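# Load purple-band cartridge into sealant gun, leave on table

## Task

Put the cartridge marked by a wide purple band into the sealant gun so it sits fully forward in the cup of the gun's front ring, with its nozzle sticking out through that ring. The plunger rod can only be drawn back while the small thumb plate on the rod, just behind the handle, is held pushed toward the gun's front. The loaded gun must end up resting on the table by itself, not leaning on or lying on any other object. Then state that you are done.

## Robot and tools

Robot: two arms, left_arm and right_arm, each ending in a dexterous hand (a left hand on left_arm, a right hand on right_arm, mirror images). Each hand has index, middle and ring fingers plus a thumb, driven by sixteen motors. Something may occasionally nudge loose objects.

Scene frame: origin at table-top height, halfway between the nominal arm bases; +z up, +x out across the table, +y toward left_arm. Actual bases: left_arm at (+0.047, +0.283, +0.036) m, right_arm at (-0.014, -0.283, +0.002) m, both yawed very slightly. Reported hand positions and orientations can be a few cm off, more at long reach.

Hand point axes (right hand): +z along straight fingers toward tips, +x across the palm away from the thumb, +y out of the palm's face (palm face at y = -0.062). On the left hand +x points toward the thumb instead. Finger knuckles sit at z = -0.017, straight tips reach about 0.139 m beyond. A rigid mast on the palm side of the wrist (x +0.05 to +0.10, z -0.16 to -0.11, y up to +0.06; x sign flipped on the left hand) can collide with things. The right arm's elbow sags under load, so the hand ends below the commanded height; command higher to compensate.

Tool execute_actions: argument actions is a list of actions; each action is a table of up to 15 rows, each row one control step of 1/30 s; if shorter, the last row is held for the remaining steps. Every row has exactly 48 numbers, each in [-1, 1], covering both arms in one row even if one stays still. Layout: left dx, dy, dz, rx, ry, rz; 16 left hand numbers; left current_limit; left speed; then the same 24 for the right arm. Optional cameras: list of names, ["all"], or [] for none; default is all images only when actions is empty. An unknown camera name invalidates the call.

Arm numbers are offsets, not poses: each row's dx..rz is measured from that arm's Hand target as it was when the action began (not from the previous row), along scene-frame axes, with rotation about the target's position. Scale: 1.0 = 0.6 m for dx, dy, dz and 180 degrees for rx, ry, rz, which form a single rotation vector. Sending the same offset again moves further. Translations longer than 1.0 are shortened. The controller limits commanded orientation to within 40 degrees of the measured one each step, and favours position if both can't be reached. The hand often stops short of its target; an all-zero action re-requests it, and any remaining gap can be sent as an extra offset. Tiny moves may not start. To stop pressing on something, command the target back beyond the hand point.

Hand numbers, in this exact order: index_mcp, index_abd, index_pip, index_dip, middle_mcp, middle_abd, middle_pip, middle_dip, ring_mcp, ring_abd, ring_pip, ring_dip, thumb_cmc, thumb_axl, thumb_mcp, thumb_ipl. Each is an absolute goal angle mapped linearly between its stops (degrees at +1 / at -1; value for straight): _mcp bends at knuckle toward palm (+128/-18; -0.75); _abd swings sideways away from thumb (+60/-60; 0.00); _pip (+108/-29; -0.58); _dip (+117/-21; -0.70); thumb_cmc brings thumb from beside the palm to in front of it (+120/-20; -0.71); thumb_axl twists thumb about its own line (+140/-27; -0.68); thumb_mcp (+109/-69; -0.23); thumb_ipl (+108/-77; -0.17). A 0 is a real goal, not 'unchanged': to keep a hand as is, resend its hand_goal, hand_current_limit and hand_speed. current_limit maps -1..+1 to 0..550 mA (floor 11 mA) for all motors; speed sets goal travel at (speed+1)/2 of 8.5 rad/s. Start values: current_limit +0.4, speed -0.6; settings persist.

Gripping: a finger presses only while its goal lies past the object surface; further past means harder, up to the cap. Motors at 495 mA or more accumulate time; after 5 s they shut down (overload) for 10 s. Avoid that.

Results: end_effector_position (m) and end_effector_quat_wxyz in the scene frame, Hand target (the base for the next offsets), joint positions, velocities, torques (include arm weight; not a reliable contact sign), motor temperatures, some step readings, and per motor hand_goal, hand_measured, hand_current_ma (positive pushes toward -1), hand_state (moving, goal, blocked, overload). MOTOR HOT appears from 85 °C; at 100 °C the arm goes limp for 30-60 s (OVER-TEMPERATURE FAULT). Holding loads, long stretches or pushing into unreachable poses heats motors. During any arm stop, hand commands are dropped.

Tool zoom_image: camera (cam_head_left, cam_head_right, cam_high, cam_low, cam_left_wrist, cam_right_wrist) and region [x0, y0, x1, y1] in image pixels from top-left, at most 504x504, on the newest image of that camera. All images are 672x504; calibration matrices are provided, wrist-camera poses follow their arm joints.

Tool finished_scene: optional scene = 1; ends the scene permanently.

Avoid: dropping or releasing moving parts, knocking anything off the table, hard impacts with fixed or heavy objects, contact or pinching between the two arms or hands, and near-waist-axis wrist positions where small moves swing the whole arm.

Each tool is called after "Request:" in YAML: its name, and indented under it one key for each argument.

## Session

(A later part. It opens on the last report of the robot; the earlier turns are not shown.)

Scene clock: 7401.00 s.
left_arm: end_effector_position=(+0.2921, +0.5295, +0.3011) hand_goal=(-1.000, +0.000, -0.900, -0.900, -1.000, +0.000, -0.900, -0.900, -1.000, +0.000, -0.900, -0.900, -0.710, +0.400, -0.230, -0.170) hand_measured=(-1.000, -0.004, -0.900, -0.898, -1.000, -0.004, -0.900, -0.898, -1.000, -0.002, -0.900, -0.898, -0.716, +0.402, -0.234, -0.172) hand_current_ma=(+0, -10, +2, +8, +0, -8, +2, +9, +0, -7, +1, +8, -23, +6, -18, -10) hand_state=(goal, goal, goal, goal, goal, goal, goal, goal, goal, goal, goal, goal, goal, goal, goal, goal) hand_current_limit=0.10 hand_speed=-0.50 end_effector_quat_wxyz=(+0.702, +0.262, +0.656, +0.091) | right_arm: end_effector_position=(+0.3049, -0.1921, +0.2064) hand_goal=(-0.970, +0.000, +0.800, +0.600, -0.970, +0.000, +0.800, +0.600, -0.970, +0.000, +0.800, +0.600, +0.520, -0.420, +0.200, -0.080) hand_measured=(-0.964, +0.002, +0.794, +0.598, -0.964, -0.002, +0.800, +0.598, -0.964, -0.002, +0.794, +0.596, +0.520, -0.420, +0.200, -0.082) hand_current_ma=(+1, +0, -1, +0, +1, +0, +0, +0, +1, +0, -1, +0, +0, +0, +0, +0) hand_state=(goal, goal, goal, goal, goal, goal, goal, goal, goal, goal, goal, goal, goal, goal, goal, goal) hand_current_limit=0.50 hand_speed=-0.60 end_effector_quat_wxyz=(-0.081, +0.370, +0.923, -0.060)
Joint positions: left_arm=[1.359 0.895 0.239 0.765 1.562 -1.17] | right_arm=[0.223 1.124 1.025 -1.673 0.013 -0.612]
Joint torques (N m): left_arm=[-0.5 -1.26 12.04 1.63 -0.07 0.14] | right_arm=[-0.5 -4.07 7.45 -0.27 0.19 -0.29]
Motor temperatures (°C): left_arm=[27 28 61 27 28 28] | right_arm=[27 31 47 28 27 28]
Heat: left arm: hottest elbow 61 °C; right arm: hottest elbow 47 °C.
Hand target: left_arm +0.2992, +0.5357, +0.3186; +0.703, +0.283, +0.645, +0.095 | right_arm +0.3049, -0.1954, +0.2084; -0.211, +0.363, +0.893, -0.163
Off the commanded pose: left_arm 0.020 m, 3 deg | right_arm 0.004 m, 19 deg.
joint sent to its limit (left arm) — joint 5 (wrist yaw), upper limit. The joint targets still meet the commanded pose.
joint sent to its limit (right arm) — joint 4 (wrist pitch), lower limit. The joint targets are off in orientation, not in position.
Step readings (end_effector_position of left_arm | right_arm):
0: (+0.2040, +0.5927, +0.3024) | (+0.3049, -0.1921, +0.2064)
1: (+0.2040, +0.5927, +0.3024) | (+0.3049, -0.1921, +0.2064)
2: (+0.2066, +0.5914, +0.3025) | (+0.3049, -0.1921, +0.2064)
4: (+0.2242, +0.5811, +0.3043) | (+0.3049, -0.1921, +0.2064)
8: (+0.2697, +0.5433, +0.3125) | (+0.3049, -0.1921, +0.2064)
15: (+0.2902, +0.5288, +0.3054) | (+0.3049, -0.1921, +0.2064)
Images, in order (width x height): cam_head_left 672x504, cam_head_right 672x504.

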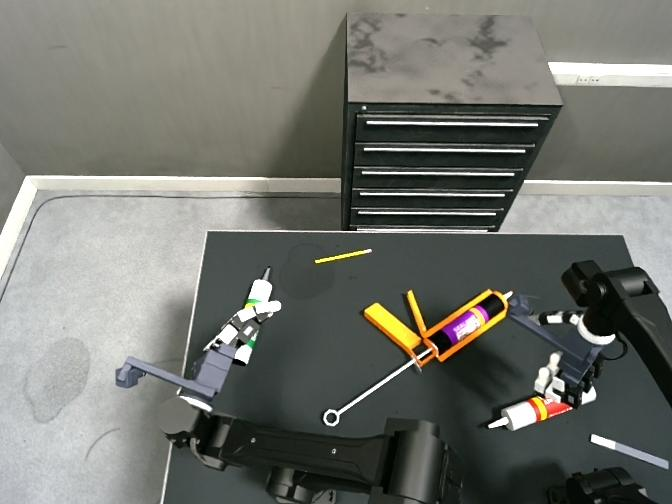

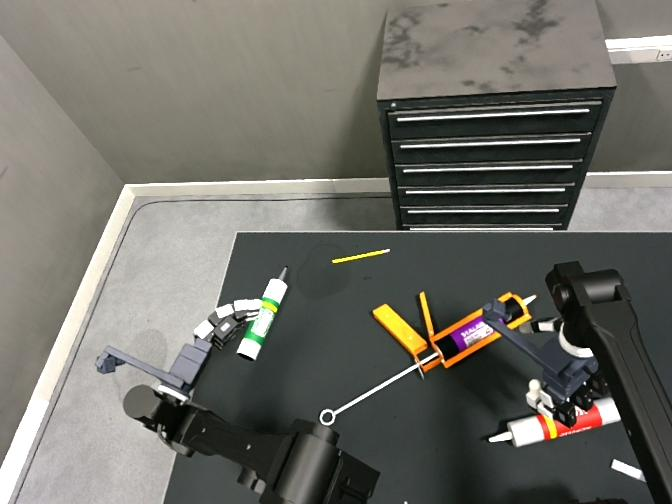

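Request:
execute_actions:
  actions:
    - [[0,0,0,0,0,0,-1,0,-0.9,-0.9,-1,0,-0.9,-0.9,-1,0,-0.9,-0.9,-0.71,0.4,-0.23,-0.17,0.1,-0.5,0,0,0.15,0,0,0,-0.75,0,-0.58,-0.7,-0.97,0,0.8,0.6,-0.97,0,0.8,0.6,-0.65,-0.68,-0.23,-0.17,0.5,-0.3]]
    - [[0,0,0,0,0,0,-1,0,-0.9,-0.9,-1,0,-0.9,-0.9,-1,0,-0.9,-0.9,-0.71,0.4,-0.23,-0.17,0.1,-0.5,-0.033,0.25,0,0.076,-0.029,-0.047,-0.75,0,-0.58,-0.7,-0.97,0,0.8,0.6,-0.97,0,0.8,0.6,-0.65,-0.68,-0.23,-0.17,0.5,-0.3]]
    - [[0,0,0,0,0,0,-1,0,-0.9,-0.9,-1,0,-0.9,-0.9,-1,0,-0.9,-0.9,-0.71,0.4,-0.23,-0.17,0.1,-0.5,-0.033,0.25,0,0.076,-0.029,-0.047,-0.75,0,-0.58,-0.7,-0.97,0,0.8,0.6,-0.97,0,0.8,0.6,-0.65,-0.68,-0.23,-0.17,0.5,-0.3]]
  cameras: ["cam_head_left","cam_head_right","cam_high","cam_low"]

Scene clock: 7452.83 s.
left_arm: end_effector_position=(+0.2922, +0.5294, +0.3011) hand_goal=(-1.000, +0.000, -0.900, -0.900, -1.000, +0.000, -0.900, -0.900, -1.000, +0.000, -0.900, -0.900, -0.710, +0.400, -0.230, -0.170) hand_measured=(-1.000, -0.004, -0.900, -0.898, -1.000, -0.004, -0.900, -0.898, -1.000, -0.002, -0.900, -0.898, -0.716, +0.402, -0.234, -0.172) hand_current_ma=(+0, -10, +2, +8, +0, -8, +2, +9, +0, -7, +1, +8, -23, +6, -18, -10) hand_state=(goal, goal, goal, goal, goal, goal, goal, goal, goal, goal, goal, goal, goal, goal, goal, goal) hand_current_limit=0.10 hand_speed=-0.50 end_effector_quat_wxyz=(+0.702, +0.263, +0.656, +0.091) | right_arm: end_effector_position=(+0.2538, +0.0952, +0.2794) hand_goal=(-0.750, +0.000, -0.580, -0.700, -0.970, +0.000, +0.800, +0.600, -0.970, +0.000, +0.800, +0.600, -0.650, -0.680, -0.230, -0.170) hand_measured=(-0.750, -0.002, -0.578, -0.698, -0.970, -0.002, +0.800, +0.598, -0.970, -0.002, +0.794, +0.598, -0.650, -0.678, -0.222, -0.166) hand_current_ma=(+0, +0, +0, +0, +0, +0, +0, +0, +0, +0, -1, +0, +0, +0, +2, +1) hand_state=(goal, goal, goal, goal, goal, goal, goal, goal, goal, goal, goal, goal, goal, goal, goal, goal) hand_current_limit=0.50 hand_speed=-0.30 end_effector_quat_wxyz=(-0.241, +0.440, +0.859, +0.097)
Joint positions: left_arm=[1.358 0.895 0.239 0.765 1.562 -1.17] | right_arm=[0.878 1.293 1.301 -1.501 -0.521 0.246]
Joint torques (N m): left_arm=[-0.26 -0.67 11.97 1.85 -0.06 0.17] | right_arm=[0.15 -6.48 10.96 0.85 -0.31 -0.1]
Motor temperatures (°C): left_arm=[27 28 61 27 28 28] | right_arm=[27 31 47 28 27 28]
Heat: left arm: hottest elbow 61 °C; right arm: hottest elbow 47 °C.
Hand target: left_arm +0.2992, +0.5358, +0.3186; +0.703, +0.283, +0.645, +0.095 | right_arm +0.2653, +0.1046, +0.2983; -0.231, +0.443, +0.858, +0.117
Off the commanded pose: left_arm 0.020 m, 3 deg | right_arm 0.024 m, 3 deg.
joint sent to its limit (left arm) — joint 5 (wrist yaw), upper limit. The joint targets still meet the commanded pose.
Step readings (end_effector_position of left_arm | right_arm):
0: (+0.2921, +0.5295, +0.3011) | (+0.3049, -0.1921, +0.2064)
1: (+0.2921, +0.5295, +0.3011) | (+0.3049, -0.1921, +0.2064)
2: (+0.2921, +0.5295, +0.3011) | (+0.3046, -0.1923, +0.2079)
4: (+0.2922, +0.5294, +0.3011) | (+0.3026, -0.1927, +0.2156)
8: (+0.2922, +0.5294, +0.3011) | (+0.2971, -0.1942, +0.2537)
15: (+0.2922, +0.5294, +0.3011) | (+0.2969, -0.1952, +0.2859)
16: (+0.2922, +0.5294, +0.3011) | (+0.2970, -0.1942, +0.2856)
17: (+0.2922, +0.5294, +0.3011) | (+0.2960, -0.1860, +0.2861)
19: (+0.2922, +0.5294, +0.3011) | (+0.2880, -0.1528, +0.2885)
23: (+0.2922, +0.5294, +0.3011) | (+0.2597, -0.0774, +0.2862)
30: (+0.2922, +0.5294, +0.3011) | (+0.2705, -0.0477, +0.2776)
31: (+0.2922, +0.5294, +0.3011) | (+0.2718, -0.0473, +0.2774)
32: (+0.2922, +0.5294, +0.3011) | (+0.2703, -0.0406, +0.2787)
34: (+0.2922, +0.5294, +0.3011) | (+0.2627, -0.0107, +0.2856)
38: (+0.2922, +0.5294, +0.3011) | (+0.2400, +0.0671, +0.2917)
45: (+0.2922, +0.5294, +0.3011) | (+0.2462, +0.0975, +0.2759)
Images, in order (width x height): cam_head_left 672x504, cam_head_right 672x504, cam_high 672x504, cam_low 672x504.

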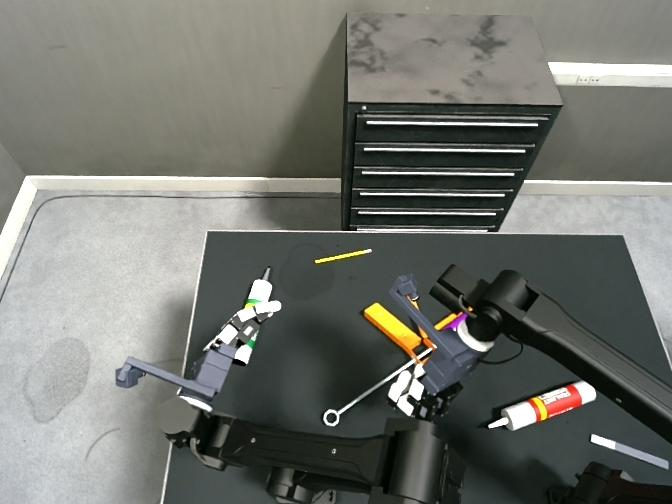

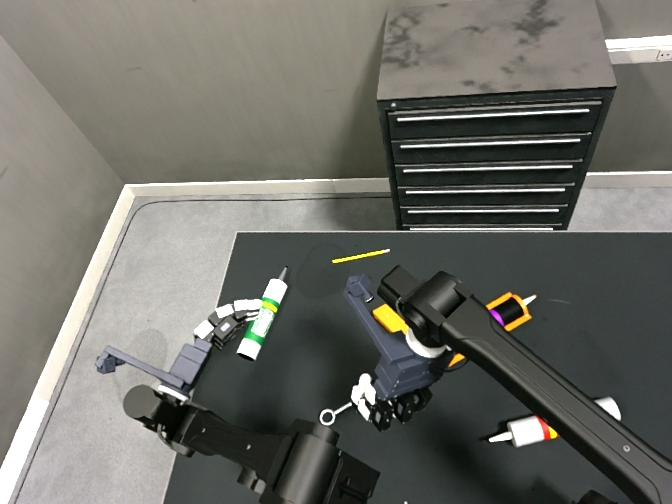

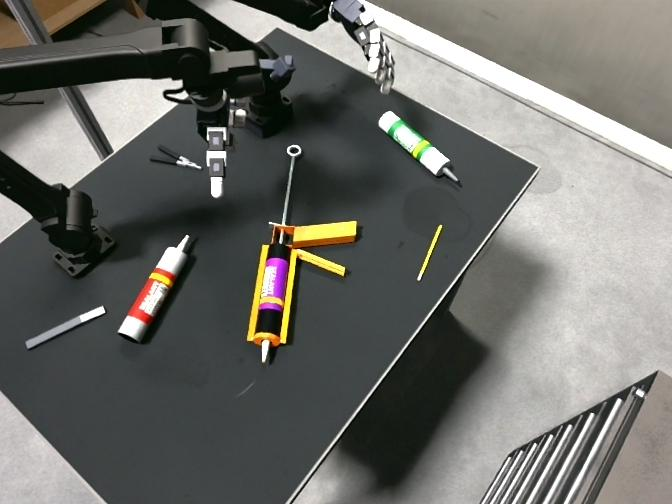

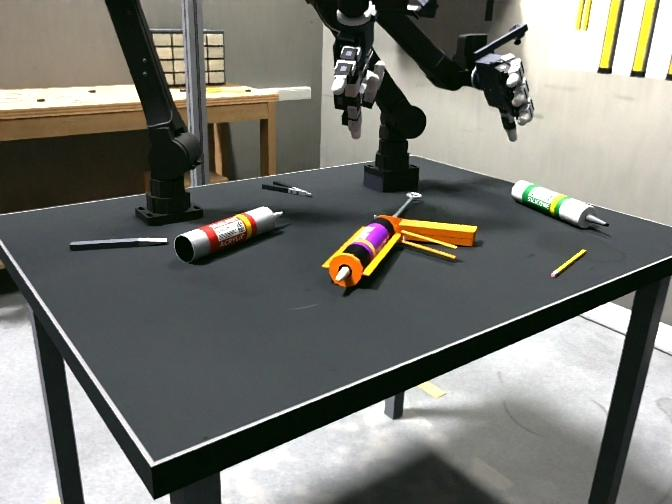

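Request:
execute_actions:
  actions:
    - [[0,0,0,0,0,0,-1,0,-0.9,-0.9,-1,0,-0.9,-0.9,-1,0,-0.9,-0.9,-0.71,0.4,-0.23,-0.17,0.1,-0.5,0,0.16,-0.02,0,0,0,-0.75,0,-0.58,-0.7,-0.97,0,0.8,0.6,-0.97,0,0.8,0.6,-0.65,-0.68,-0.23,-0.17,0.5,-0.3]]
    - [[0,0,0,0,0,0,-1,0,-0.9,-0.9,-1,0,-0.9,-0.9,-1,0,-0.9,-0.9,-0.71,0.4,-0.23,-0.17,0.1,-0.5,0,0.14,-0.05,0,0,0,-0.75,0,-0.58,-0.7,-0.97,0,0.8,0.6,-0.97,0,0.8,0.6,-0.65,-0.68,-0.23,-0.17,0.5,-0.3]]
  cameras: ["cam_head_left","cam_head_right","cam_high","cam_low"]

Scene clock: 7468.90 s.
left_arm: end_effector_position=(+0.2922, +0.5294, +0.3011) hand_goal=(-1.000, +0.000, -0.900, -0.900, -1.000, +0.000, -0.900, -0.900, -1.000, +0.000, -0.900, -0.900, -0.710, +0.400, -0.230, -0.170) hand_measured=(-1.000, -0.004, -0.900, -0.898, -1.000, -0.004, -0.900, -0.898, -1.000, -0.002, -0.900, -0.898, -0.716, +0.402, -0.234, -0.172) hand_current_ma=(+0, -10, +2, +8, +0, -8, +2, +9, +0, -7, +1, +8, -23, +6, -18, -10) hand_state=(goal, goal, goal, goal, goal, goal, goal, goal, goal, goal, goal, goal, goal, goal, goal, goal) hand_current_limit=0.10 hand_speed=-0.50 end_effector_quat_wxyz=(+0.702, +0.263, +0.656, +0.091) | right_arm: end_effector_position=(+0.2556, +0.2761, +0.2361) hand_goal=(-0.750, +0.000, -0.580, -0.700, -0.970, +0.000, +0.800, +0.600, -0.970, +0.000, +0.800, +0.600, -0.650, -0.680, -0.230, -0.170) hand_measured=(-0.750, -0.002, -0.578, -0.698, -0.970, -0.002, +0.800, +0.598, -0.970, -0.002, +0.794, +0.598, -0.650, -0.678, -0.222, -0.166) hand_current_ma=(+0, +0, +0, +0, +0, +0, +0, +0, +0, +0, -1, +0, +0, +0, +2, +1) hand_state=(goal, goal, goal, goal, goal, goal, goal, goal, goal, goal, goal, goal, goal, goal, goal, goal) hand_current_limit=0.50 hand_speed=-0.30 end_effector_quat_wxyz=(-0.233, +0.440, +0.862, +0.099)
Joint positions: left_arm=[1.358 0.895 0.239 0.765 1.562 -1.17] | right_arm=[1.112 1.665 1.588 -1.286 -0.471 0.507]
Joint torques (N m): left_arm=[-0.38 -1.32 11.95 1.91 -0.05 0.15] | right_arm=[-0.21 -11.75 11.07 0.68 -0.26 -0.09]
Motor temperatures (°C): left_arm=[27 28 61 27 28 28] | right_arm=[27 31 49 28 27 28]
Heat: left arm: hottest elbow 61 °C; right arm: hottest elbow 49 °C.
Hand target: left_arm +0.2992, +0.5358, +0.3186; +0.703, +0.283, +0.645, +0.095 | right_arm +0.2653, +0.2846, +0.2566; -0.231, +0.443, +0.858, +0.117
Off the commanded pose: left_arm 0.020 m, 3 deg | right_arm 0.024 m, 2 deg.
joint sent to its limit (left arm) — joint 5 (wrist yaw), upper limit. The joint targets still meet the commanded pose.
Step readings (end_effector_position of left_arm | right_arm):
0: (+0.2922, +0.5294, +0.3011) | (+0.2538, +0.0952, +0.2794)
1: (+0.2922, +0.5294, +0.3011) | (+0.2540, +0.0954, +0.2797)
2: (+0.2922, +0.5294, +0.3011) | (+0.2552, +0.0977, +0.2798)
4: (+0.2922, +0.5294, +0.3011) | (+0.2587, +0.1156, +0.2833)
8: (+0.2922, +0.5294, +0.3011) | (+0.2538, +0.1690, +0.2825)
15: (+0.2922, +0.5294, +0.3011) | (+0.2489, +0.1909, +0.2587)
16: (+0.2922, +0.5294, +0.3011) | (+0.2498, +0.1911, +0.2590)
17: (+0.2922, +0.5294, +0.3011) | (+0.2513, +0.1931, +0.2597)
19: (+0.2922, +0.5294, +0.3011) | (+0.2587, +0.2085, +0.2647)
23: (+0.2922, +0.5294, +0.3011) | (+0.2623, +0.2518, +0.2616)
30: (+0.2922, +0.5294, +0.3011) | (+0.2519, +0.2719, +0.2274)
Images, in order (width x height): cam_head_left 672x504, cam_head_right 672x504, cam_high 672x504, cam_low 672x504.

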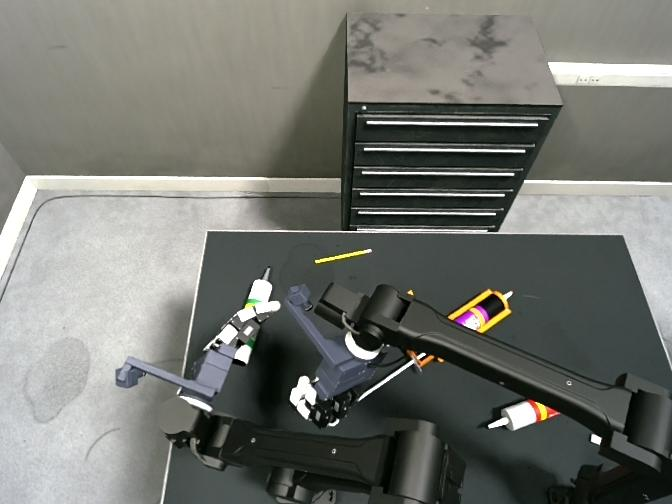

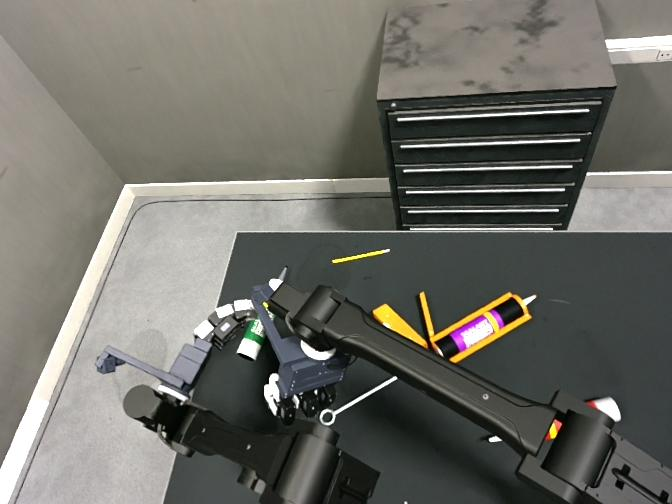

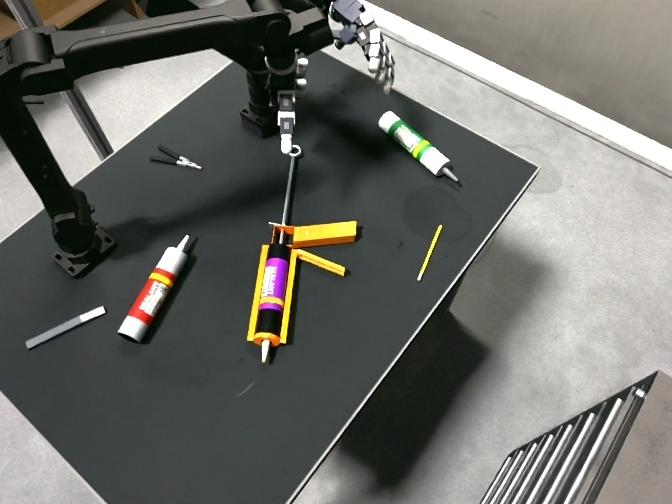

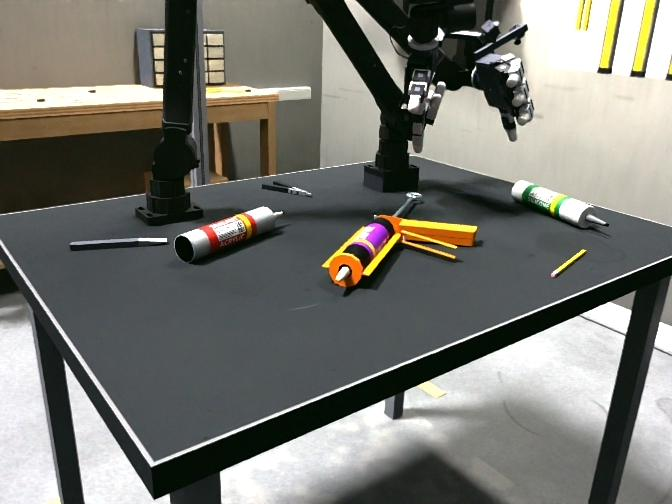

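Request:
execute_actions:
  actions:
    - [[-0.1675,0.1177,0,0,0,0.111,-1,0,-0.9,-0.9,-1,0,-0.9,-0.9,-1,0,-0.9,-0.9,-0.71,0.4,-0.23,-0.17,0.1,-0.5,0,0,0,0,0,0,-0.75,0,-0.58,-0.7,-0.97,0,0.8,0.6,-0.97,0,0.8,0.6,-0.65,-0.68,-0.23,-0.17,0.5,-0.3]]
  cameras: ["cam_head_left","cam_high"]

Request:
zoom_image:
  camera: "cam_high"
  region: [240, 80, 340, 180]

Scene clock: 7506.73 s.
left_arm: end_effector_position=(+0.2040, +0.5932, +0.3010) hand_goal=(-1.000, +0.000, -0.900, -0.900, -1.000, +0.000, -0.900, -0.900, -1.000, +0.000, -0.900, -0.900, -0.710, +0.400, -0.230, -0.170) hand_measured=(-1.000, -0.004, -0.900, -0.898, -1.000, -0.004, -0.900, -0.898, -1.000, -0.002, -0.900, -0.898, -0.716, +0.402, -0.234, -0.172) hand_current_ma=(+0, -10, +2, +8, +0, -8, +2, +9, +0, -7, +1, +8, -23, +6, -18, -10) hand_state=(goal, goal, goal, goal, goal, goal, goal, goal, goal, goal, goal, goal, goal, goal, goal, goal) hand_current_limit=0.10 hand_speed=-0.50 end_effector_quat_wxyz=(+0.679, +0.156, +0.689, +0.200) | right_arm: end_effector_position=(+0.2556, +0.2761, +0.2361) hand_goal=(-0.750, +0.000, -0.580, -0.700, -0.970, +0.000, +0.800, +0.600, -0.970, +0.000, +0.800, +0.600, -0.650, -0.680, -0.230, -0.170) hand_measured=(-0.750, -0.002, -0.578, -0.698, -0.970, -0.002, +0.800, +0.598, -0.970, -0.002, +0.794, +0.598, -0.650, -0.678, -0.222, -0.166) hand_current_ma=(+0, +0, +0, +0, +0, +0, +0, +0, +0, +0, -1, +0, +0, +0, +2, +1) hand_state=(goal, goal, goal, goal, goal, goal, goal, goal, goal, goal, goal, goal, goal, goal, goal, goal) hand_current_limit=0.50 hand_speed=-0.30 end_effector_quat_wxyz=(-0.233, +0.440, +0.862, +0.099)
Joint positions: left_arm=[1.672 0.896 0.239 0.765 1.561 -1.17] | right_arm=[1.112 1.665 1.588 -1.286 -0.471 0.507]
Joint torques (N m): left_arm=[2.02 -1.26 12.1 2 -0.08 0.15] | right_arm=[-0.15 -11.75 11.29 0.62 -0.23 -0.08]
Motor temperatures (°C): left_arm=[27 28 61 27 28 28] | right_arm=[27 32 53 28 27 28]
Heat: left arm: hottest elbow 61 °C; right arm: hottest elbow 53 °C.
Hand target: left_arm +0.1987, +0.6065, +0.3185; +0.676, +0.167, +0.685, +0.215 | right_arm +0.2653, +0.2846, +0.2566; -0.231, +0.443, +0.859, +0.117
Off the commanded pose: left_arm 0.023 m, 2 deg | right_arm 0.024 m, 2 deg.
joint sent to its limit (left arm) — joint 5 (wrist yaw), upper limit. The joint targets still meet the commanded pose.
Step readings (end_effector_position of left_arm | right_arm):
0: (+0.2922, +0.5294, +0.3011) | (+0.2556, +0.2761, +0.2361)
1: (+0.2921, +0.5296, +0.3012) | (+0.2556, +0.2761, +0.2361)
2: (+0.2898, +0.5330, +0.3013) | (+0.2556, +0.2761, +0.2361)
4: (+0.2721, +0.5522, +0.3021) | (+0.2556, +0.2761, +0.2361)
8: (+0.2242, +0.5863, +0.3030) | (+0.2556, +0.2761, +0.2361)
15: (+0.2051, +0.5926, +0.3018) | (+0.2556, +0.2761, +0.2361)
Images, in order (width x height): cam_head_left 672x504, cam_high 672x504.

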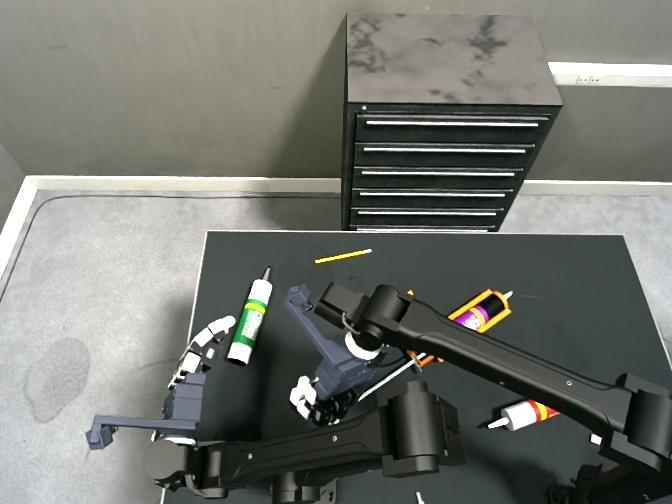

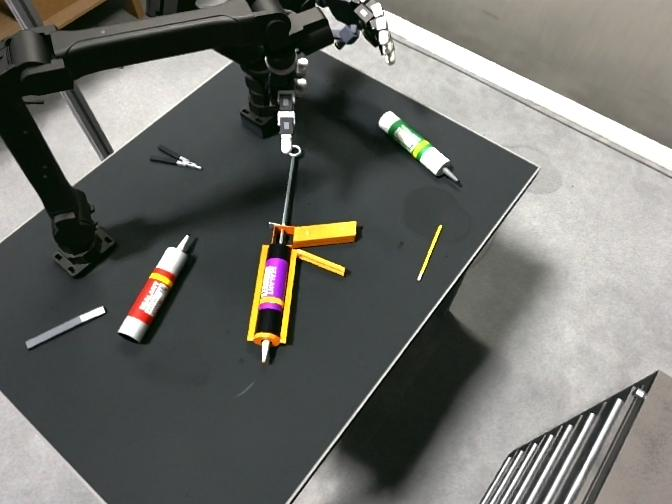

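Scaled by 5.040 from the camera's 672x504 image, which has a finer 960x720 frame.

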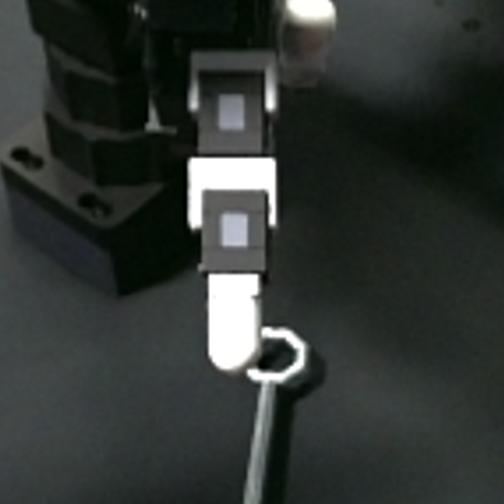

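Request:
zoom_image:
  camera: "cam_head_left"
  region: [270, 350, 370, 450]

Request:
execute_actions:
  actions: []
  cameras: ["cam_head_right","cam_low","cam_right_wrist"]

Request:
zoom_image:
  camera: "cam_head_right"
  region: [240, 350, 340, 450]

Request:
zoom_image:
  camera: "cam_low"
  region: [360, 100, 480, 220]

Scaled by 5.040 from the camera's 672x504 image, which has a finer 960x720 frame.

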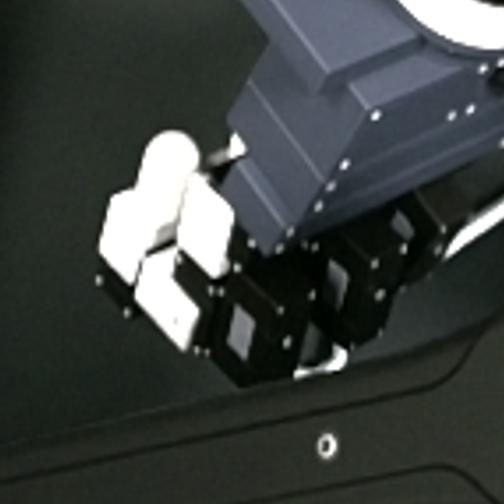

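Scene clock: 7520.47 s.
left_arm: end_effector_position=(+0.2039, +0.5932, +0.3010) hand_goal=(-1.000, +0.000, -0.900, -0.900, -1.000, +0.000, -0.900, -0.900, -1.000, +0.000, -0.900, -0.900, -0.710, +0.400, -0.230, -0.170) hand_measured=(-1.000, -0.004, -0.900, -0.898, -1.000, -0.004, -0.900, -0.898, -1.000, -0.002, -0.900, -0.898, -0.716, +0.402, -0.234, -0.172) hand_current_ma=(+0, -10, +2, +8, +0, -8, +2, +9, +0, -7, +1, +8, -23, +6, -18, -10) hand_state=(goal, goal, goal, goal, goal, goal, goal, goal, goal, goal, goal, goal, goal, goal, goal, goal) hand_current_limit=0.10 hand_speed=-0.50 end_effector_quat_wxyz=(+0.679, +0.156, +0.689, +0.200) | right_arm: end_effector_position=(+0.2556, +0.2761, +0.2361) hand_goal=(-0.750, +0.000, -0.580, -0.700, -0.970, +0.000, +0.800, +0.600, -0.970, +0.000, +0.800, +0.600, -0.650, -0.680, -0.230, -0.170) hand_measured=(-0.750, -0.002, -0.578, -0.698, -0.970, -0.002, +0.800, +0.598, -0.970, -0.002, +0.794, +0.598, -0.650, -0.678, -0.222, -0.166) hand_current_ma=(+0, +0, +0, +0, +0, +0, +0, +0, +0, +0, -1, +0, +0, +0, +2, +1) hand_state=(goal, goal, goal, goal, goal, goal, goal, goal, goal, goal, goal, goal, goal, goal, goal, goal) hand_current_limit=0.50 hand_speed=-0.30 end_effector_quat_wxyz=(-0.233, +0.440, +0.862, +0.099)
Joint positions: left_arm=[1.672 0.896 0.239 0.765 1.562 -1.17] | right_arm=[1.112 1.665 1.588 -1.286 -0.471 0.507]
Joint velocities: within noise
Joint torques (N m): left_arm=[0.97 -1.61 11.97 1.77 -0.05 0.12] | right_arm=[-0.15 -11.75 11.29 0.62 -0.23 -0.09]
Motor temperatures (°C): left_arm=[27 28 61 27 28 28] | right_arm=[27 32 54 28 27 28]
Heat: left arm: hottest elbow 61 °C; right arm: hottest elbow 54 °C.
Hand target: left_arm +0.1987, +0.6064, +0.3185; +0.676, +0.167, +0.685, +0.215 | right_arm +0.2653, +0.2846, +0.2566; -0.231, +0.443, +0.859, +0.117
Off the commanded pose: left_arm 0.023 m, 2 deg | right_arm 0.024 m, 2 deg.
camera_calibration:
cam_right_wrist: T_world_to_cam=[[0.907189, -0.184094, -0.37831, -0.0635701], [0.0527203, -0.842358, 0.536333, 0.0288754], [-0.417408, -0.5065, -0.754472, 0.543413], [0, 0, 0, 1]] pos_world=[0.282972, 0.287859, 0.370454]
Images, in order (width x height): cam_head_right 672x504, cam_low 672x504, cam_right_wrist 672x504.

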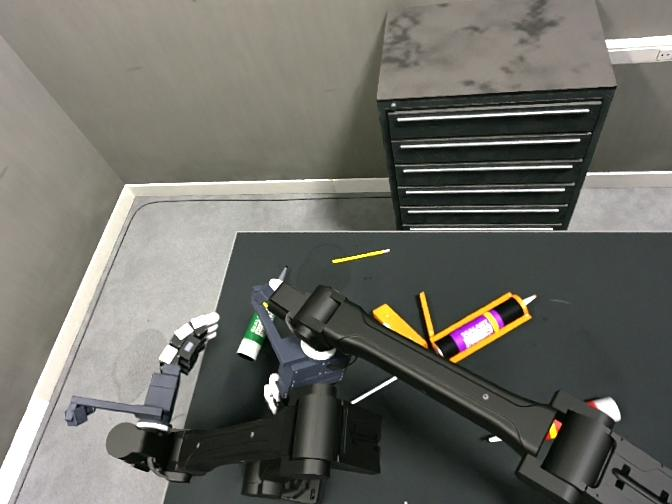

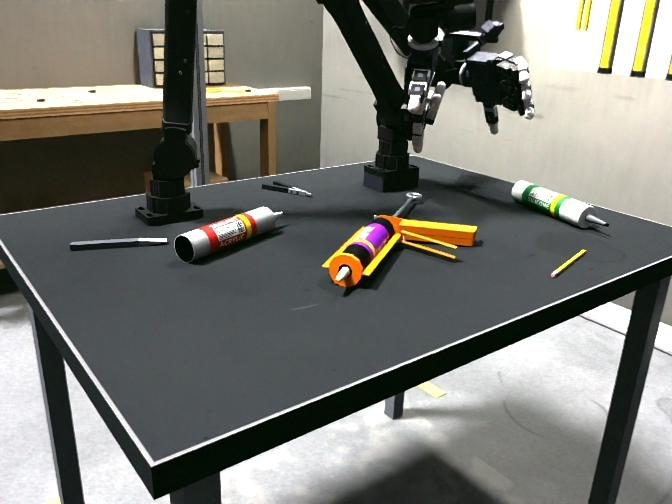

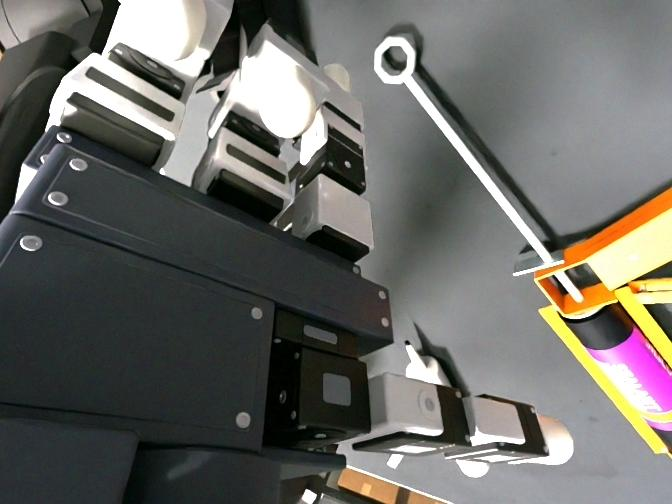

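Scaled by 5.040 from the camera's 672x504 image, which has a finer 960x720 frame.

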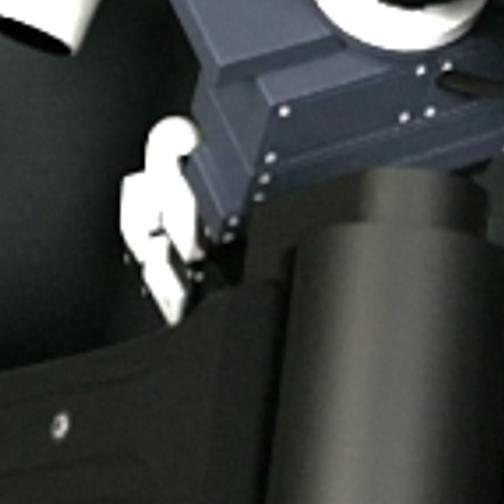

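Scaled by 4.200 from the camera's 672x504 image, which has a finer 960x720 frame.

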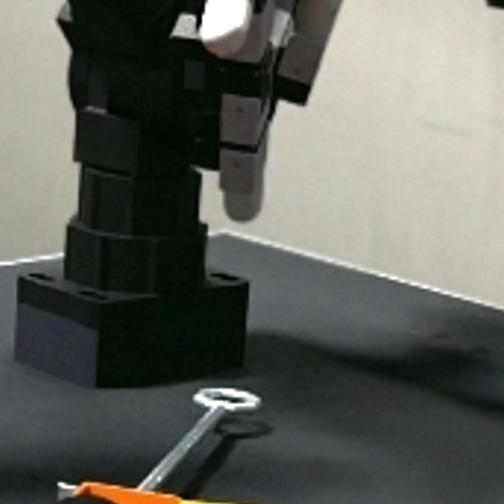

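Request:
zoom_image:
  camera: "cam_right_wrist"
  region: [260, 0, 460, 150]

Scaled by 2.520 from the camera's 672x504 image, which has a finer 960x720 frame.

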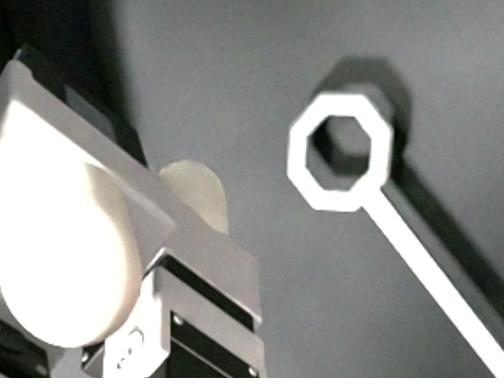

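Request:
execute_actions:
  actions:
    - [[0,0,0,0,0,0,-1,0,-0.9,-0.9,-1,0,-0.9,-0.9,-1,0,-0.9,-0.9,-0.71,0.4,-0.23,-0.17,0.1,-0.5,-0.0105,0.0323,-0.08,0,0,0,-0.75,0,-0.58,-0.7,-0.97,0,0.8,0.6,-0.97,0,0.8,0.6,-0.65,-0.68,-0.23,-0.17,0.5,-0.3]]
  cameras: ["cam_head_left","cam_low","cam_right_wrist"]

Request:
zoom_image:
  camera: "cam_right_wrist"
  region: [260, 0, 460, 150]

Scene clock: 7555.97 s.
left_arm: end_effector_position=(+0.2039, +0.5932, +0.3010) hand_goal=(-1.000, +0.000, -0.900, -0.900, -1.000, +0.000, -0.900, -0.900, -1.000, +0.000, -0.900, -0.900, -0.710, +0.400, -0.230, -0.170) hand_measured=(-1.000, -0.004, -0.900, -0.898, -1.000, -0.004, -0.900, -0.898, -1.000, -0.002, -0.900, -0.898, -0.716, +0.402, -0.234, -0.172) hand_current_ma=(+0, -10, +2, +8, +0, -8, +2, +9, +0, -7, +1, +8, -23, +6, -18, -10) hand_state=(goal, goal, goal, goal, goal, goal, goal, goal, goal, goal, goal, goal, goal, goal, goal, goal) hand_current_limit=0.10 hand_speed=-0.50 end_effector_quat_wxyz=(+0.679, +0.156, +0.689, +0.200) | right_arm: end_effector_position=(+0.2601, +0.2978, +0.2102) hand_goal=(-0.750, +0.000, -0.580, -0.700, -0.970, +0.000, +0.800, +0.600, -0.970, +0.000, +0.800, +0.600, -0.650, -0.680, -0.230, -0.170) hand_measured=(-0.750, -0.002, -0.578, -0.698, -0.970, -0.002, +0.800, +0.598, -0.970, -0.002, +0.794, +0.598, -0.650, -0.678, -0.222, -0.166) hand_current_ma=(+0, +0, +0, +0, +0, +0, +0, +0, +0, +0, -1, +0, +0, +0, +2, +1) hand_state=(goal, goal, goal, goal, goal, goal, goal, goal, goal, goal, goal, goal, goal, goal, goal, goal) hand_current_limit=0.50 hand_speed=-0.30 end_effector_quat_wxyz=(-0.232, +0.442, +0.859, +0.115)
Joint positions: left_arm=[1.672 0.896 0.239 0.765 1.562 -1.17] | right_arm=[1.126 1.707 1.564 -1.176 -0.463 0.536]
Joint torques (N m): left_arm=[2.2 -0.91 12 1.87 -0.04 0.16] | right_arm=[0.73 -11.93 8.36 1.29 -0.23 -0.09]
Motor temperatures (°C): left_arm=[27 28 62 27 28 28] | right_arm=[27 33 55 28 27 28]
Heat: left arm: hottest elbow 62 °C; right arm: hottest elbow 55 °C.
Hand target: left_arm +0.1987, +0.6064, +0.3185; +0.676, +0.167, +0.685, +0.215 | right_arm +0.2591, +0.3039, +0.2085; -0.231, +0.443, +0.858, +0.117
Off the commanded pose: left_arm 0.023 m, 2 deg | right_arm 0.007 m, 0 deg.
led back after a hold (right arm): the arm was led back toward your command in small steps, so it may still be short of it.
joint sent to its limit (left arm) — joint 5 (wrist yaw), upper limit. The joint targets still meet the commanded pose.
Step readings (end_effector_position of left_arm | right_arm):
0: (+0.2039, +0.5932, +0.3010) | (+0.2556, +0.2761, +0.2361)
1: (+0.2039, +0.5932, +0.3010) | (+0.2556, +0.2761, +0.2361) HELD (not all sent) right_arm
2: (+0.2039, +0.5932, +0.3010) | (+0.2556, +0.2761, +0.2361)
4: (+0.2039, +0.5932, +0.3010) | (+0.2561, +0.2769, +0.2366)
8: (+0.2039, +0.5932, +0.3010) | (+0.2612, +0.2869, +0.2362)
15: (+0.2039, +0.5932, +0.3010) | (+0.2609, +0.2963, +0.2151)
HELD (not all sent) right_arm: step 1.
pose unreachable (right arm): on one or more control steps of this call, first in action 0 (counted from 0), this arm could not follow its commanded pose, so it was not sent that pose on those steps. It may still have moved: this result reports where it is.
cause: moving toward the commanded pose would bring a part of the arm too close to another arm (a part of this arm just beyond joint 6 (wrist roll) and a part of the left arm just beyond its joint 2 (shoulder), at the place that arm is still heading or pushing toward).
camera_calibration:
cam_right_wrist: T_world_to_cam=[[0.910659, -0.185279, -0.369286, -0.0758829], [0.0341196, -0.857033, 0.514131, 0.0746817], [-0.411748, -0.480798, -0.774143, 0.531801], [0, 0, 0, 1]] pos_world=[0.285523, 0.305634, 0.345271]
Images, in order (width x height): cam_head_left 672x504, cam_low 672x504, cam_right_wrist 672x504.

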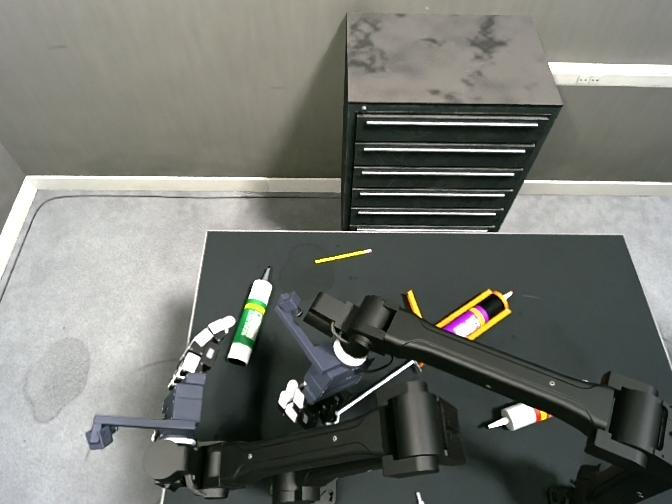

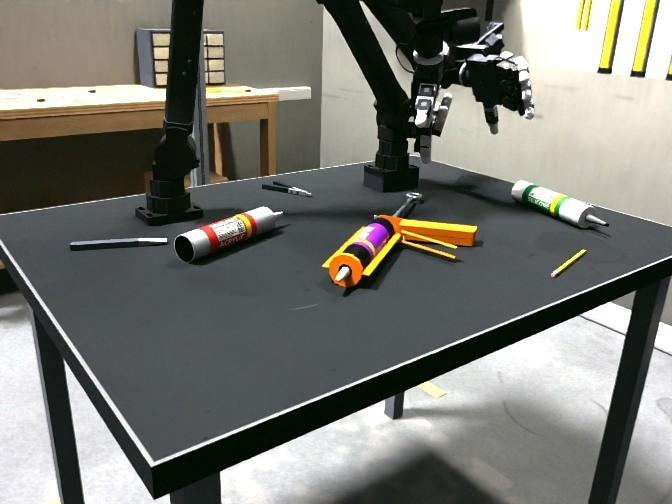

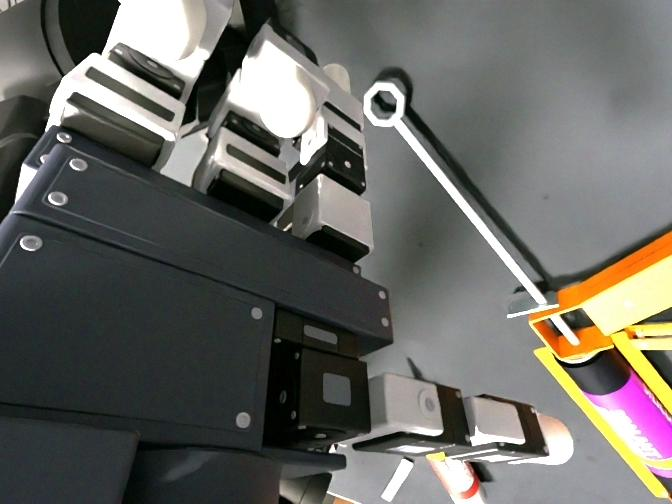

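Scaled by 2.520 from the camera's 672x504 image, which has a finer 960x720 frame.

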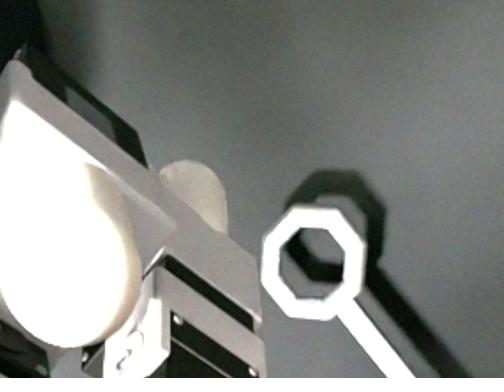

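Request:
execute_actions:
  actions:
    - [[0,0,0,0,0,0,-1,0,-0.9,-0.9,-1,0,-0.9,-0.9,-1,0,-0.9,-0.9,-0.71,0.4,-0.23,-0.17,0.1,-0.5,0.03,-0.06,0,0,0,0,-0.97,0,0.8,0.6,-0.75,0,-0.58,-0.7,-0.97,0,0.8,0.6,-0.65,-0.68,-0.23,-0.17,0.5,-0.3]]
    - [[0,0,0,0,0,0,-1,0,-0.9,-0.9,-1,0,-0.9,-0.9,-1,0,-0.9,-0.9,-0.71,0.4,-0.23,-0.17,0.1,-0.5,0,0,-0.075,0,0,0,-0.97,0,0.8,0.6,-0.75,0,-0.58,-0.7,-0.97,0,0.8,0.6,-0.65,-0.68,-0.23,-0.17,0.5,-0.3]]
  cameras: ["cam_head_left","cam_low","cam_right_wrist"]

Request:
zoom_image:
  camera: "cam_right_wrist"
  region: [220, 40, 420, 190]

Scene clock: 7581.77 s.
left_arm: end_effector_position=(+0.2039, +0.5932, +0.3010) hand_goal=(-1.000, +0.000, -0.900, -0.900, -1.000, +0.000, -0.900, -0.900, -1.000, +0.000, -0.900, -0.900, -0.710, +0.400, -0.230, -0.170) hand_measured=(-1.000, -0.004, -0.900, -0.898, -1.000, -0.004, -0.900, -0.898, -1.000, -0.002, -0.900, -0.898, -0.716, +0.402, -0.234, -0.172) hand_current_ma=(+0, -10, +2, +8, +0, -8, +2, +9, +0, -7, +1, +8, -23, +6, -18, -10) hand_state=(goal, goal, goal, goal, goal, goal, goal, goal, goal, goal, goal, goal, goal, goal, goal, goal) hand_current_limit=0.10 hand_speed=-0.50 end_effector_quat_wxyz=(+0.679, +0.156, +0.689, +0.200) | right_arm: end_effector_position=(+0.2752, +0.2625, +0.1637) hand_goal=(-0.970, +0.000, +0.800, +0.600, -0.750, +0.000, -0.580, -0.700, -0.970, +0.000, +0.800, +0.600, -0.650, -0.680, -0.230, -0.170) hand_measured=(-0.966, -0.002, +0.794, +0.598, -0.750, -0.002, -0.576, -0.698, -0.970, -0.002, +0.794, +0.598, -0.650, -0.678, -0.222, -0.166) hand_current_ma=(+1, +0, -1, +0, +0, +0, +0, +0, +0, +0, -1, +0, +0, +0, +2, +1) hand_state=(goal, goal, goal, goal, goal, goal, goal, goal, goal, goal, goal, goal, goal, goal, goal, goal) hand_current_limit=0.50 hand_speed=-0.30 end_effector_quat_wxyz=(-0.230, +0.449, +0.856, +0.112)
Joint positions: left_arm=[1.672 0.896 0.239 0.765 1.562 -1.17] | right_arm=[1.072 1.679 1.408 -1.078 -0.471 0.491]
Joint torques (N m): left_arm=[1.9 -1.2 12.04 1.91 -0.06 0.17] | right_arm=[0.21 -11.28 8.06 1.2 -0.51 -0.31]
Motor temperatures (°C): left_arm=[27 28 62 27 28 28] | right_arm=[27 33 52 29 27 28]
Heat: left arm: hottest elbow 62 °C; right arm: hottest elbow 52 °C.
Hand target: left_arm +0.1987, +0.6064, +0.3185; +0.676, +0.167, +0.685, +0.215 | right_arm +0.2769, +0.2680, +0.1635; -0.231, +0.443, +0.859, +0.117
Off the commanded pose: left_arm 0.023 m, 2 deg | right_arm 0.006 m, 1 deg.
joint sent to its limit (left arm) — joint 5 (wrist yaw), upper limit. The joint targets still meet the commanded pose.
Step readings (end_effector_position of left_arm | right_arm):
0: (+0.2039, +0.5932, +0.3010) | (+0.2601, +0.2978, +0.2102)
1: (+0.2039, +0.5932, +0.3010) | (+0.2601, +0.2978, +0.2102)
2: (+0.2039, +0.5932, +0.3010) | (+0.2599, +0.2969, +0.2086)
4: (+0.2039, +0.5932, +0.3010) | (+0.2591, +0.2924, +0.2040)
8: (+0.2039, +0.5932, +0.3010) | (+0.2652, +0.2766, +0.1915)
15: (+0.2039, +0.5932, +0.3010) | (+0.2791, +0.2674, +0.1907)
16: (+0.2039, +0.5932, +0.3010) | (+0.2790, +0.2673, +0.1913)
17: (+0.2039, +0.5932, +0.3010) | (+0.2786, +0.2672, +0.1907)
19: (+0.2039, +0.5932, +0.3010) | (+0.2780, +0.2671, +0.1866)
23: (+0.2039, +0.5932, +0.3010) | (+0.2748, +0.2618, +0.1678)
30: (+0.2039, +0.5932, +0.3010) | (+0.2749, +0.2620, +0.1634)
camera_calibration:
cam_right_wrist: T_world_to_cam=[[0.906688, -0.201287, -0.370676, -0.107742], [0.0243719, -0.852322, 0.522449, 0.0679151], [-0.421098, -0.482732, -0.767884, 0.487032], [0, 0, 0, 1]] pos_world=[0.301122, 0.271305, 0.298565]
Images, in order (width x height): cam_head_left 672x504, cam_low 672x504, cam_right_wrist 672x504.

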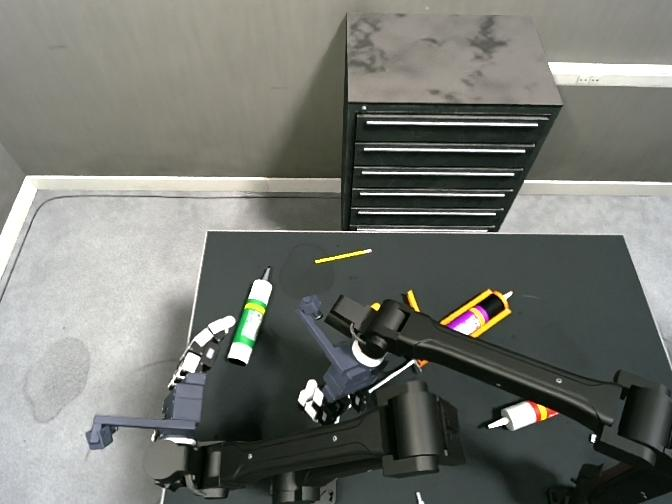

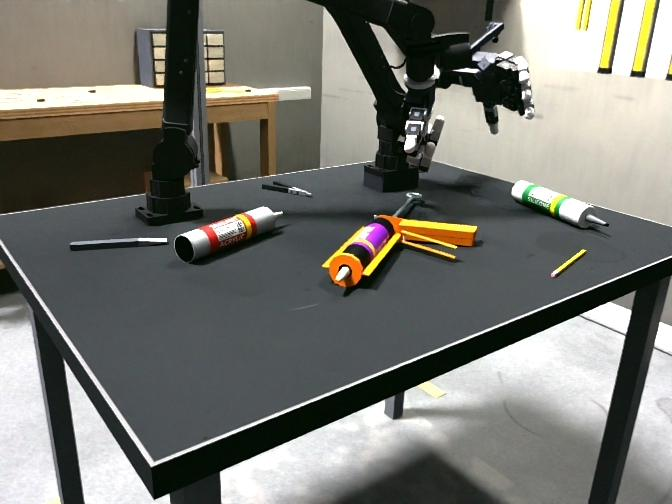

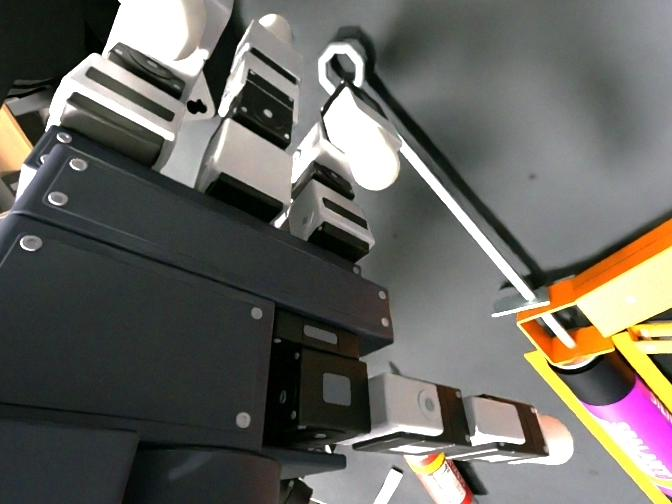

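Scaled by 2.520 from the camera's 672x504 image, which has a finer 960x720 frame.

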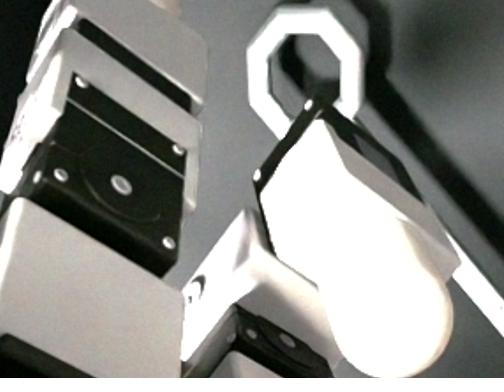

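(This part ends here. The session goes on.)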